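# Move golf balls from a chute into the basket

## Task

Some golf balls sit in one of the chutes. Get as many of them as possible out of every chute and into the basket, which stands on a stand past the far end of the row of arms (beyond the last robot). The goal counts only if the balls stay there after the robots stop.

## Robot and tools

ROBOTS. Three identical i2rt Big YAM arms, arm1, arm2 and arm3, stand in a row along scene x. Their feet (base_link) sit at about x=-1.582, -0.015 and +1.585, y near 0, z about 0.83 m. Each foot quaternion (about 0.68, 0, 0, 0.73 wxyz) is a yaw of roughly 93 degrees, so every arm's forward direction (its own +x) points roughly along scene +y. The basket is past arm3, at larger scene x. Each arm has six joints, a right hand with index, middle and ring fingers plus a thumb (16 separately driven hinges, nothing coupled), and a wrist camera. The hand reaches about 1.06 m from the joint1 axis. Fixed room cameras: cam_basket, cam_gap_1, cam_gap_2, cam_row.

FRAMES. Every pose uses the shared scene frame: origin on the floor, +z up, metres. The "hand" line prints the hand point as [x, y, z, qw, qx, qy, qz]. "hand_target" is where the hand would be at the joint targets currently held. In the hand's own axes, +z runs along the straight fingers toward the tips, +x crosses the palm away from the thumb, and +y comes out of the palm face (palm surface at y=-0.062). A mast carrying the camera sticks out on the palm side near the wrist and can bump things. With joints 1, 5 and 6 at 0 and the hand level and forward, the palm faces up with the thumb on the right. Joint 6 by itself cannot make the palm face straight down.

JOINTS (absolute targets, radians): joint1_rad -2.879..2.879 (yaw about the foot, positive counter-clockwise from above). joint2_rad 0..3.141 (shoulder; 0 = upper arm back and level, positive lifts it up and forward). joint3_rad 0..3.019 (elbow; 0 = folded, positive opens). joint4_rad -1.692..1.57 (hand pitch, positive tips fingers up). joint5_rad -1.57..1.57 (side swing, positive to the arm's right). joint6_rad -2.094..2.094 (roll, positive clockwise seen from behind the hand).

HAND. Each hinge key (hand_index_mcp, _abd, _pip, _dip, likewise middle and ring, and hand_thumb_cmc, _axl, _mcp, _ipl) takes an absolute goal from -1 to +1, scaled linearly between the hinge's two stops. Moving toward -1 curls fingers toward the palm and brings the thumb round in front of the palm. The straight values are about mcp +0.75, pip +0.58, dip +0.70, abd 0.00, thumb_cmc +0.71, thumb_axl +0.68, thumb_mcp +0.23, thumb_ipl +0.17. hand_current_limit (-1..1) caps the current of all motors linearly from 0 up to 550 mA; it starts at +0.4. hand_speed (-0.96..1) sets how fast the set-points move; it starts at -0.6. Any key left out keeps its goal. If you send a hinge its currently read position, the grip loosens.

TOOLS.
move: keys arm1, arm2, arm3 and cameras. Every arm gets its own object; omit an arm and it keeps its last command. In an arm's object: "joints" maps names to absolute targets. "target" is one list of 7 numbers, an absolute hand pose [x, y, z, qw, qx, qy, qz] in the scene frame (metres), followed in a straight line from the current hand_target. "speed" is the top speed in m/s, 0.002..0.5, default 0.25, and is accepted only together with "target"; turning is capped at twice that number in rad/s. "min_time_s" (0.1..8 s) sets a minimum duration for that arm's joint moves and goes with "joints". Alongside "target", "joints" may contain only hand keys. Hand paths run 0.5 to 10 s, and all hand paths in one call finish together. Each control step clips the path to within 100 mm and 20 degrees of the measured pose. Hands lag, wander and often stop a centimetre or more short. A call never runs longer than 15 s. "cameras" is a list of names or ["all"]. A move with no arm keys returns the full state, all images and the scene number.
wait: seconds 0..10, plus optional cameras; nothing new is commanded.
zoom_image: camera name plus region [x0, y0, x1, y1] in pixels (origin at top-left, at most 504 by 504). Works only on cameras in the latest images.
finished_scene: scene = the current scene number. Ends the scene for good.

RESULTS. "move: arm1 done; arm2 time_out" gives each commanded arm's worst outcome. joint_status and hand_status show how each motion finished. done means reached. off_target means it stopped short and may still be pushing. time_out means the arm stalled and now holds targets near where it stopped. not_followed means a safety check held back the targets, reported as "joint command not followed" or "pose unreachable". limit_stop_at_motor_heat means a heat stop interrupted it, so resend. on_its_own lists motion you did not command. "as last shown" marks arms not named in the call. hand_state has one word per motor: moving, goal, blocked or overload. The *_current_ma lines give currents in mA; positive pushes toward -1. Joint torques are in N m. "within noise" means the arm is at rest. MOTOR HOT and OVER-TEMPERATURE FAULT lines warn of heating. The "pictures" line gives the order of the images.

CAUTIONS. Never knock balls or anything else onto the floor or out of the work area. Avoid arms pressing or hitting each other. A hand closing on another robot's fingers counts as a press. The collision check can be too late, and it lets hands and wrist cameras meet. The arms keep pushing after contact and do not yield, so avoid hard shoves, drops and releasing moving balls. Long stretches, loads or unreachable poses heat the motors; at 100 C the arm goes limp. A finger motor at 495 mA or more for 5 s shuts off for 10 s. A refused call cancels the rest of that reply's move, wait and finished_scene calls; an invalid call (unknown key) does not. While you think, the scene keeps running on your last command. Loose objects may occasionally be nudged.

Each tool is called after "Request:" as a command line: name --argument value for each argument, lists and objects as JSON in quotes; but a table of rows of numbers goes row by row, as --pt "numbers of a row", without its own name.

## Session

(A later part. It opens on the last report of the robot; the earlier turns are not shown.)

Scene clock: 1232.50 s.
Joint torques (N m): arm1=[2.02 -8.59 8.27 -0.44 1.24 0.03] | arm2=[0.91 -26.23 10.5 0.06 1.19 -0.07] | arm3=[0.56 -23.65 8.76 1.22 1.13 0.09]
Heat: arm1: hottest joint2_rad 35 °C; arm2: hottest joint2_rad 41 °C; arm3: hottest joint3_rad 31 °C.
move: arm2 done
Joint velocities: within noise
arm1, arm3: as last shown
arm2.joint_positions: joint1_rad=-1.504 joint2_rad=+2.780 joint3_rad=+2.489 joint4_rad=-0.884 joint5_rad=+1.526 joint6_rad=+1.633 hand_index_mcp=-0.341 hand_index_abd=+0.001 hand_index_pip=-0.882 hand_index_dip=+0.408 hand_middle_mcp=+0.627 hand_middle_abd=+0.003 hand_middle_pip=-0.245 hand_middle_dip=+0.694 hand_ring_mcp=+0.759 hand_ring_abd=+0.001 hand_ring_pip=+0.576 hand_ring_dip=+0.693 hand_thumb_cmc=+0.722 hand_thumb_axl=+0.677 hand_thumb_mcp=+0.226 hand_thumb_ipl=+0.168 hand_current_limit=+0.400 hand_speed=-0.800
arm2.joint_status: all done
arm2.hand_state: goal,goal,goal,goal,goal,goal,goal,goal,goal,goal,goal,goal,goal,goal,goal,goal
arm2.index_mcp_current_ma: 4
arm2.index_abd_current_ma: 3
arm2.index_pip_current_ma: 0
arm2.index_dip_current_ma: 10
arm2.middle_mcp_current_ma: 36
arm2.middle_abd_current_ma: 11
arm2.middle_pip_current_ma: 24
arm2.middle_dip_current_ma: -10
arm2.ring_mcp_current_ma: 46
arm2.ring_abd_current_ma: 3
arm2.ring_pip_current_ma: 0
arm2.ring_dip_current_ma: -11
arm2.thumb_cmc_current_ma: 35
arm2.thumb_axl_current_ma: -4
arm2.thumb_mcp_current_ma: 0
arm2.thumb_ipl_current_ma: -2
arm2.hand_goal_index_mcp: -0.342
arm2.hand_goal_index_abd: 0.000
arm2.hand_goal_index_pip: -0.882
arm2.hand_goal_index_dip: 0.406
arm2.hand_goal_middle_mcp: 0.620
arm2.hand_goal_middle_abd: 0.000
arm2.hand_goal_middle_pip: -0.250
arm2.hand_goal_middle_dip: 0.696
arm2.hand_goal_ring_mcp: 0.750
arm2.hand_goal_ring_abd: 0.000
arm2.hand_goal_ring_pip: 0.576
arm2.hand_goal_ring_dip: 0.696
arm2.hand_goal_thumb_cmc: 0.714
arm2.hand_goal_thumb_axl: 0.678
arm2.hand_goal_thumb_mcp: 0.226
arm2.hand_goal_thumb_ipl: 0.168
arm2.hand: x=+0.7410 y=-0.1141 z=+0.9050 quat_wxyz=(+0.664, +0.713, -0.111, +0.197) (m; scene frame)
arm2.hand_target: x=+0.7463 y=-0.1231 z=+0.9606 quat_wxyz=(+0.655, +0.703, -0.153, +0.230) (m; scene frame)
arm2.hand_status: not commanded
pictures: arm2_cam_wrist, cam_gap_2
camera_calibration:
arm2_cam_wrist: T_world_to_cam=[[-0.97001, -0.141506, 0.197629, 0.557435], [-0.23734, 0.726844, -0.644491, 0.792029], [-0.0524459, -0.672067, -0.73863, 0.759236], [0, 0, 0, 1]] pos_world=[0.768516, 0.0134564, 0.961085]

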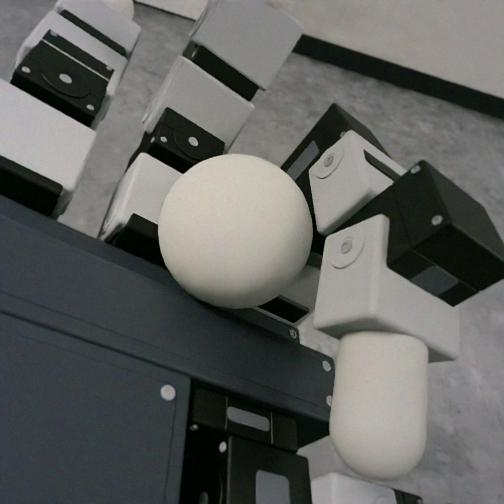

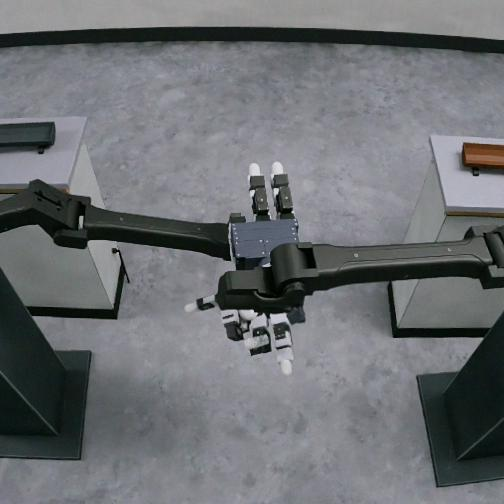

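Request:
move --arm2 '{"joints": {"hand_ring_mcp": -0.342, "hand_ring_pip": -0.882, "hand_ring_dip": 0.406}}' --arm3 '{"joints": {"joint5_rad": 1.56, "joint6_rad": -1.815}, "min_time_s": 1}' --cameras '[]'

Request:
move --arm2 '{"joints": {"joint6_rad": 1.27}, "min_time_s": 4}' --cameras '["arm2_cam_wrist"]'

Scene clock: 1240.37 s.
Joint torques (N m): arm1=[1.96 -8.59 8.27 -0.43 1.24 0.03] | arm2=[0.56 -26.46 10.44 0.01 1.12 -0.11] | arm3=[0.56 -23.59 8.75 1.2 1.16 -0.1]
Heat: arm1: hottest joint2_rad 35 °C; arm2: hottest joint2_rad 41 °C; arm3: hottest joint3_rad 31 °C.
move: arm2 done; arm3 done
Joint velocities: within noise
arm1: as last shown
arm2.joint_positions: joint1_rad=-1.504 joint2_rad=+2.780 joint3_rad=+2.489 joint4_rad=-0.884 joint5_rad=+1.526 joint6_rad=+1.633 hand_index_mcp=-0.341 hand_index_abd=+0.001 hand_index_pip=-0.882 hand_index_dip=+0.408 hand_middle_mcp=+0.627 hand_middle_abd=+0.003 hand_middle_pip=-0.245 hand_middle_dip=+0.694 hand_ring_mcp=-0.338 hand_ring_abd=+0.001 hand_ring_pip=-0.882 hand_ring_dip=+0.409 hand_thumb_cmc=+0.722 hand_thumb_axl=+0.677 hand_thumb_mcp=+0.226 hand_thumb_ipl=+0.168 hand_current_limit=+0.400 hand_speed=-0.800
arm2.joint_status: all done
arm2.hand_state: goal,goal,goal,goal,goal,goal,goal,goal,goal,goal,goal,goal,goal,goal,goal,goal
arm2.index_mcp_current_ma: 4
arm2.index_abd_current_ma: 3
arm2.index_pip_current_ma: 0
arm2.index_dip_current_ma: 10
arm2.middle_mcp_current_ma: 36
arm2.middle_abd_current_ma: 11
arm2.middle_pip_current_ma: 24
arm2.middle_dip_current_ma: -10
arm2.ring_mcp_current_ma: 18
arm2.ring_abd_current_ma: 3
arm2.ring_pip_current_ma: 2
arm2.ring_dip_current_ma: 12
arm2.thumb_cmc_current_ma: 35
arm2.thumb_axl_current_ma: -4
arm2.thumb_mcp_current_ma: 0
arm2.thumb_ipl_current_ma: -2
arm2.hand_goal_index_mcp: -0.342
arm2.hand_goal_index_abd: 0.000
arm2.hand_goal_index_pip: -0.882
arm2.hand_goal_index_dip: 0.406
arm2.hand_goal_middle_mcp: 0.620
arm2.hand_goal_middle_abd: 0.000
arm2.hand_goal_middle_pip: -0.250
arm2.hand_goal_middle_dip: 0.696
arm2.hand_goal_ring_mcp: -0.342
arm2.hand_goal_ring_abd: 0.000
arm2.hand_goal_ring_pip: -0.882
arm2.hand_goal_ring_dip: 0.406
arm2.hand_goal_thumb_cmc: 0.714
arm2.hand_goal_thumb_axl: 0.678
arm2.hand_goal_thumb_mcp: 0.226
arm2.hand_goal_thumb_ipl: 0.168
arm2.hand: x=+0.7410 y=-0.1141 z=+0.9050 quat_wxyz=(+0.664, +0.713, -0.111, +0.198) (m; scene frame)
arm2.hand_target: x=+0.7463 y=-0.1231 z=+0.9606 quat_wxyz=(+0.656, +0.703, -0.153, +0.230) (m; scene frame)
arm2.hand_status: not commanded
arm3.joint_positions: joint1_rad=+1.646 joint2_rad=+2.493 joint3_rad=+2.601 joint4_rad=-1.412 joint5_rad=+1.558 joint6_rad=-1.806 hand_index_mcp=-0.151 hand_index_abd=-0.105 hand_index_pip=+0.060 hand_index_dip=+0.693 hand_middle_mcp=+0.973 hand_middle_abd=-0.001 hand_middle_pip=+0.575 hand_middle_dip=+0.696 hand_ring_mcp=+0.973 hand_ring_abd=-0.002 hand_ring_pip=+0.575 hand_ring_dip=+0.693 hand_thumb_cmc=-0.573 hand_thumb_axl=+0.677 hand_thumb_mcp=+0.283 hand_thumb_ipl=+0.168 hand_current_limit=+0.400 hand_speed=-0.600
arm3.joint_status: all done
arm3.hand_state: goal,goal,goal,goal,goal,goal,goal,goal,goal,goal,goal,goal,goal,goal,goal,goal
arm3.index_mcp_current_ma: 0
arm3.index_abd_current_ma: 0
arm3.index_pip_current_ma: -1
arm3.index_dip_current_ma: -1
arm3.middle_mcp_current_ma: -3
arm3.middle_abd_current_ma: 0
arm3.middle_pip_current_ma: 0
arm3.middle_dip_current_ma: 0
arm3.ring_mcp_current_ma: -3
arm3.ring_abd_current_ma: 0
arm3.ring_pip_current_ma: 0
arm3.ring_dip_current_ma: -1
arm3.thumb_cmc_current_ma: -1
arm3.thumb_axl_current_ma: 0
arm3.thumb_mcp_current_ma: 0
arm3.thumb_ipl_current_ma: 0
arm3.hand_goal_index_mcp: -0.150
arm3.hand_goal_index_abd: -0.106
arm3.hand_goal_index_pip: 0.062
arm3.hand_goal_index_dip: 0.696
arm3.hand_goal_middle_mcp: 0.980
arm3.hand_goal_middle_abd: 0.000
arm3.hand_goal_middle_pip: 0.576
arm3.hand_goal_middle_dip: 0.696
arm3.hand_goal_ring_mcp: 0.980
arm3.hand_goal_ring_abd: 0.000
arm3.hand_goal_ring_pip: 0.576
arm3.hand_goal_ring_dip: 0.696
arm3.hand_goal_thumb_cmc: -0.570
arm3.hand_goal_thumb_axl: 0.678
arm3.hand_goal_thumb_mcp: 0.282
arm3.hand_goal_thumb_ipl: 0.168
arm3.hand: x=+0.7782 y=-0.0193 z=+1.0147 quat_wxyz=(+0.700, -0.710, -0.043, +0.066) (m; scene frame)
arm3.hand_target: x=+0.7768 y=-0.0107 z=+0.9981 quat_wxyz=(+0.701, -0.709, -0.047, +0.055) (m; scene frame)
arm3.hand_status: not commanded
pictures: none
No camera images: "cameras" was empty.

Scene clock: 1244.90 s.
Joint torques (N m): arm1=[1.96 -8.59 8.27 -0.43 1.24 0.03] | arm2=[0.79 -25.99 10.58 0.09 1.11 -0.24] | arm3=[0.56 -23.65 8.77 1.18 1.17 -0.1]
Heat: arm1: hottest joint2_rad 35 °C; arm2: hottest joint2_rad 41 °C; arm3: hottest joint3_rad 31 °C.
move: arm2 done
Joint velocities: within noise
arm1.joint_positions: joint1_rad=-0.013 joint2_rad=+1.165 joint3_rad=+0.999 joint4_rad=-1.409 joint5_rad=+1.510 joint6_rad=-1.541 hand_index_mcp=+0.042 hand_index_abd=-0.103 hand_index_pip=-0.416 hand_index_dip=+0.699 hand_middle_mcp=+0.745 hand_middle_abd=+0.000 hand_middle_pip=+0.576 hand_middle_dip=+0.696 hand_ring_mcp=+0.747 hand_ring_abd=+0.000 hand_ring_pip=+0.576 hand_ring_dip=+0.696 hand_thumb_cmc=-0.572 hand_thumb_axl=+0.677 hand_thumb_mcp=+0.202 hand_thumb_ipl=+0.170 hand_current_limit=+0.400 hand_speed=-0.400
arm1.joint_status: not commanded
arm1.hand_state: goal,goal,goal,goal,goal,goal,goal,goal,goal,goal,goal,goal,goal,goal,goal,goal
arm1.index_mcp_current_ma: -3
arm1.index_abd_current_ma: 0
arm1.index_pip_current_ma: 1
arm1.index_dip_current_ma: 1
arm1.middle_mcp_current_ma: -4
arm1.middle_abd_current_ma: 0
arm1.middle_pip_current_ma: 0
arm1.middle_dip_current_ma: 0
arm1.ring_mcp_current_ma: -3
arm1.ring_abd_current_ma: 0
arm1.ring_pip_current_ma: 0
arm1.ring_dip_current_ma: 0
arm1.thumb_cmc_current_ma: 0
arm1.thumb_axl_current_ma: 0
arm1.thumb_mcp_current_ma: 0
arm1.thumb_ipl_current_ma: 1
arm1.hand_goal_index_mcp: 0.050
arm1.hand_goal_index_abd: -0.106
arm1.hand_goal_index_pip: -0.420
arm1.hand_goal_index_dip: 0.696
arm1.hand_goal_middle_mcp: 0.754
arm1.hand_goal_middle_abd: 0.000
arm1.hand_goal_middle_pip: 0.576
arm1.hand_goal_middle_dip: 0.696
arm1.hand_goal_ring_mcp: 0.754
arm1.hand_goal_ring_abd: 0.000
arm1.hand_goal_ring_pip: 0.576
arm1.hand_goal_ring_dip: 0.696
arm1.hand_goal_thumb_cmc: -0.570
arm1.hand_goal_thumb_axl: 0.678
arm1.hand_goal_thumb_mcp: 0.200
arm1.hand_goal_thumb_ipl: 0.168
arm1.hand: x=-1.4384 y=+0.4468 z=+1.1081 quat_wxyz=(+0.506, -0.526, +0.500, -0.466) (m; scene frame)
arm1.hand_target: x=-1.4427 y=+0.4459 z=+1.1132 quat_wxyz=(+0.513, -0.525, +0.501, -0.459) (m; scene frame)
arm1.hand_status: not commanded
arm2.joint_positions: joint1_rad=-1.504 joint2_rad=+2.780 joint3_rad=+2.489 joint4_rad=-0.884 joint5_rad=+1.526 joint6_rad=+1.280 hand_index_mcp=-0.341 hand_index_abd=+0.001 hand_index_pip=-0.882 hand_index_dip=+0.408 hand_middle_mcp=+0.627 hand_middle_abd=+0.003 hand_middle_pip=-0.245 hand_middle_dip=+0.694 hand_ring_mcp=-0.338 hand_ring_abd=+0.001 hand_ring_pip=-0.882 hand_ring_dip=+0.409 hand_thumb_cmc=+0.722 hand_thumb_axl=+0.677 hand_thumb_mcp=+0.226 hand_thumb_ipl=+0.168 hand_current_limit=+0.400 hand_speed=-0.800
arm2.joint_status: all done
arm2.hand_state: goal,goal,goal,goal,goal,goal,goal,goal,goal,goal,goal,goal,goal,goal,goal,goal
arm2.index_mcp_current_ma: 4
arm2.index_abd_current_ma: 3
arm2.index_pip_current_ma: 0
arm2.index_dip_current_ma: 10
arm2.middle_mcp_current_ma: 36
arm2.middle_abd_current_ma: 11
arm2.middle_pip_current_ma: 24
arm2.middle_dip_current_ma: -10
arm2.ring_mcp_current_ma: 18
arm2.ring_abd_current_ma: 3
arm2.ring_pip_current_ma: 1
arm2.ring_dip_current_ma: 12
arm2.thumb_cmc_current_ma: 35
arm2.thumb_axl_current_ma: -4
arm2.thumb_mcp_current_ma: 0
arm2.thumb_ipl_current_ma: -2
arm2.hand_goal_index_mcp: -0.342
arm2.hand_goal_index_abd: 0.000
arm2.hand_goal_index_pip: -0.882
arm2.hand_goal_index_dip: 0.406
arm2.hand_goal_middle_mcp: 0.620
arm2.hand_goal_middle_abd: 0.000
arm2.hand_goal_middle_pip: -0.250
arm2.hand_goal_middle_dip: 0.696
arm2.hand_goal_ring_mcp: -0.342
arm2.hand_goal_ring_abd: 0.000
arm2.hand_goal_ring_pip: -0.882
arm2.hand_goal_ring_dip: 0.406
arm2.hand_goal_thumb_cmc: 0.714
arm2.hand_goal_thumb_axl: 0.678
arm2.hand_goal_thumb_mcp: 0.226
arm2.hand_goal_thumb_ipl: 0.168
arm2.hand: x=+0.7675 y=-0.1111 z=+0.9206 quat_wxyz=(+0.688, +0.721, +0.016, +0.078) (m; scene frame)
arm2.hand_target: x=+0.7724 y=-0.1205 z=+0.9795 quat_wxyz=(+0.687, +0.719, -0.021, +0.105) (m; scene frame)
arm2.hand_status: not commanded
arm3: as last shown
pictures: arm2_cam_wrist
camera_calibration:
arm2_cam_wrist: T_world_to_cam=[[-0.840577, -0.137352, 0.523989, 0.181178], [-0.459473, 0.693124, -0.555395, 0.89092], [-0.286905, -0.707612, -0.645733, 0.86456], [0, 0, 0, 1]] pos_world=[0.809694, 0.0191401, 0.958152]

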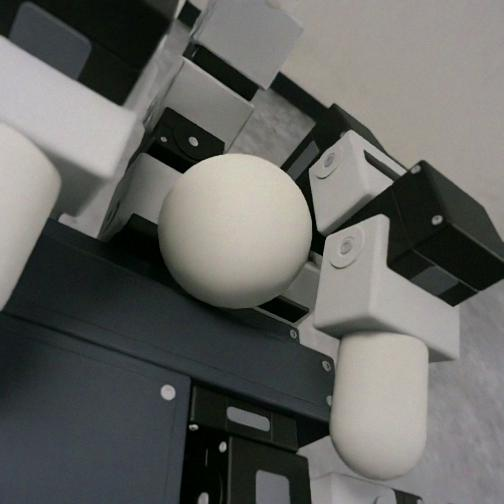

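Request:
move --arm3 '{"joints": {"joint1_rad": 1.625, "joint2_rad": 2.43, "joint3_rad": 2.415, "joint4_rad": -1.262, "joint5_rad": 1.56, "joint6_rad": -1.815}, "min_time_s": 2}' --cameras '["arm2_cam_wrist", "cam_gap_2"]'

Request:
zoom_image --camera "cam_gap_2" --region '[180, 220, 320, 380]'

Scene clock: 1269.67 s.
Joint torques (N m): arm1=[2.02 -8.59 8.25 -0.43 1.25 0.03] | arm2=[0.73 -26.05 10.65 0.03 1.12 -0.22] | arm3=[1.38 -25.7 8.83 0.72 1.07 -0.01]
Heat: arm1: hottest joint2_rad 35 °C; arm2: hottest joint2_rad 42 °C; arm3: hottest joint3_rad 31 °C.
move: arm3 time_out
Joint velocities: within noise
arm1: as last shown
arm2.joint_positions: joint1_rad=-1.504 joint2_rad=+2.780 joint3_rad=+2.489 joint4_rad=-0.884 joint5_rad=+1.526 joint6_rad=+1.280 hand_index_mcp=-0.341 hand_index_abd=+0.001 hand_index_pip=-0.882 hand_index_dip=+0.408 hand_middle_mcp=+0.627 hand_middle_abd=+0.003 hand_middle_pip=-0.245 hand_middle_dip=+0.694 hand_ring_mcp=-0.338 hand_ring_abd=+0.001 hand_ring_pip=-0.882 hand_ring_dip=+0.409 hand_thumb_cmc=+0.722 hand_thumb_axl=+0.677 hand_thumb_mcp=+0.226 hand_thumb_ipl=+0.168 hand_current_limit=+0.400 hand_speed=-0.800
arm2.joint_status: not commanded
arm2.hand_state: goal,goal,goal,goal,goal,goal,goal,goal,goal,goal,goal,goal,goal,goal,goal,goal
arm2.index_mcp_current_ma: 4
arm2.index_abd_current_ma: 3
arm2.index_pip_current_ma: 0
arm2.index_dip_current_ma: 10
arm2.middle_mcp_current_ma: 36
arm2.middle_abd_current_ma: 11
arm2.middle_pip_current_ma: 24
arm2.middle_dip_current_ma: -10
arm2.ring_mcp_current_ma: 18
arm2.ring_abd_current_ma: 3
arm2.ring_pip_current_ma: 1
arm2.ring_dip_current_ma: 12
arm2.thumb_cmc_current_ma: 35
arm2.thumb_axl_current_ma: -4
arm2.thumb_mcp_current_ma: 0
arm2.thumb_ipl_current_ma: -2
arm2.hand_goal_index_mcp: -0.342
arm2.hand_goal_index_abd: 0.000
arm2.hand_goal_index_pip: -0.882
arm2.hand_goal_index_dip: 0.406
arm2.hand_goal_middle_mcp: 0.620
arm2.hand_goal_middle_abd: 0.000
arm2.hand_goal_middle_pip: -0.250
arm2.hand_goal_middle_dip: 0.696
arm2.hand_goal_ring_mcp: -0.342
arm2.hand_goal_ring_abd: 0.000
arm2.hand_goal_ring_pip: -0.882
arm2.hand_goal_ring_dip: 0.406
arm2.hand_goal_thumb_cmc: 0.714
arm2.hand_goal_thumb_axl: 0.678
arm2.hand_goal_thumb_mcp: 0.226
arm2.hand_goal_thumb_ipl: 0.168
arm2.hand: x=+0.7675 y=-0.1111 z=+0.9206 quat_wxyz=(+0.688, +0.721, +0.016, +0.078) (m; scene frame)
arm2.hand_target: x=+0.7724 y=-0.1205 z=+0.9795 quat_wxyz=(+0.687, +0.719, -0.021, +0.105) (m; scene frame)
arm2.hand_status: not commanded
arm3.joint_positions: joint1_rad=+1.646 joint2_rad=+2.493 joint3_rad=+2.601 joint4_rad=-1.412 joint5_rad=+1.558 joint6_rad=-1.806 hand_index_mcp=-0.151 hand_index_abd=-0.105 hand_index_pip=+0.060 hand_index_dip=+0.693 hand_middle_mcp=+0.973 hand_middle_abd=-0.001 hand_middle_pip=+0.575 hand_middle_dip=+0.696 hand_ring_mcp=+0.973 hand_ring_abd=-0.002 hand_ring_pip=+0.575 hand_ring_dip=+0.693 hand_thumb_cmc=-0.573 hand_thumb_axl=+0.677 hand_thumb_mcp=+0.283 hand_thumb_ipl=+0.168 hand_current_limit=+0.400 hand_speed=-0.600
arm3.joint_status: joint3_rad time_out (moved +0.000 of -0.186); joint4_rad time_out (moved +0.000 of +0.150); the others done
arm3.hand_state: goal,goal,goal,goal,goal,goal,goal,goal,goal,goal,goal,goal,goal,goal,goal,goal
arm3.index_mcp_current_ma: 0
arm3.index_abd_current_ma: 0
arm3.index_pip_current_ma: -1
arm3.index_dip_current_ma: -1
arm3.middle_mcp_current_ma: -3
arm3.middle_abd_current_ma: 0
arm3.middle_pip_current_ma: 0
arm3.middle_dip_current_ma: 0
arm3.ring_mcp_current_ma: -3
arm3.ring_abd_current_ma: 0
arm3.ring_pip_current_ma: 0
arm3.ring_dip_current_ma: -1
arm3.thumb_cmc_current_ma: -1
arm3.thumb_axl_current_ma: 0
arm3.thumb_mcp_current_ma: 0
arm3.thumb_ipl_current_ma: 0
arm3.hand_goal_index_mcp: -0.150
arm3.hand_goal_index_abd: -0.106
arm3.hand_goal_index_pip: 0.062
arm3.hand_goal_index_dip: 0.696
arm3.hand_goal_middle_mcp: 0.980
arm3.hand_goal_middle_abd: 0.000
arm3.hand_goal_middle_pip: 0.576
arm3.hand_goal_middle_dip: 0.696
arm3.hand_goal_ring_mcp: 0.980
arm3.hand_goal_ring_abd: 0.000
arm3.hand_goal_ring_pip: 0.576
arm3.hand_goal_ring_dip: 0.696
arm3.hand_goal_thumb_cmc: -0.570
arm3.hand_goal_thumb_axl: 0.678
arm3.hand_goal_thumb_mcp: 0.282
arm3.hand_goal_thumb_ipl: 0.168
arm3.on_its_own: joint3_rad is held at +2.601, not at your +2.415, since a time_out; joint4_rad is held at -1.412, not at your -1.262, since a time_out
arm3.hand: x=+0.7782 y=-0.0193 z=+1.0147 quat_wxyz=(+0.700, -0.710, -0.043, +0.066) (m; scene frame)
arm3.hand_target: x=+0.7782 y=-0.0193 z=+1.0147 quat_wxyz=(+0.700, -0.710, -0.043, +0.066) (m; scene frame)
arm3.hand_status: not commanded
pictures: arm2_cam_wrist, cam_gap_2
joint command not followed: on one or more control steps a check withheld the commanded joint targets of the arm3 arm, and it was not sent them on those steps.
cause: the commanded joint targets, or the way to them, would bring a part of the robot too close to another arm (this arm's hand and a part of the arm2 arm, along the way the arms are being sent, or toward where that arm still pushes).
camera_calibration:
arm2_cam_wrist: T_world_to_cam=[[-0.840412, -0.137349, 0.524254, 0.180791], [-0.459649, 0.69312, -0.555255, 0.890928], [-0.287107, -0.707616, -0.645639, 0.864633], [0, 0, 0, 1]] pos_world=[0.809695, 0.0191401, 0.958152]

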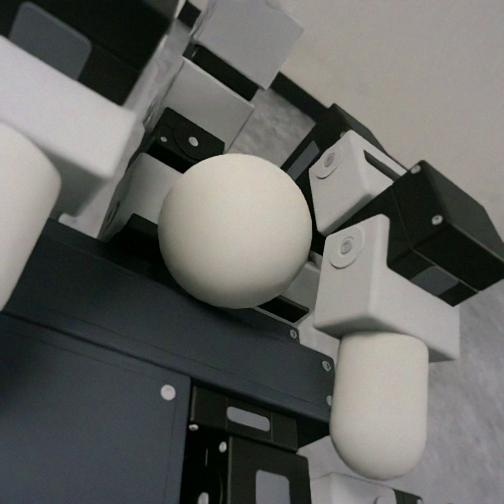

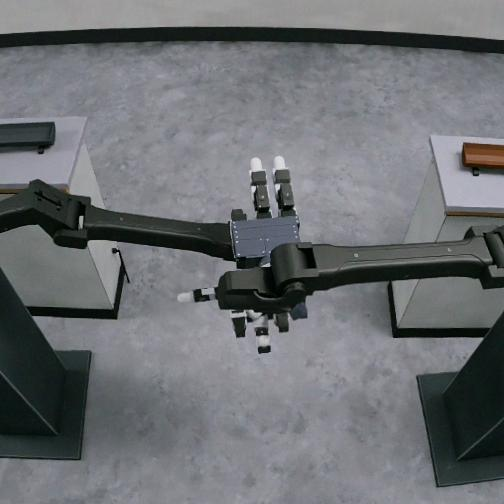

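Scaled by 3.150.

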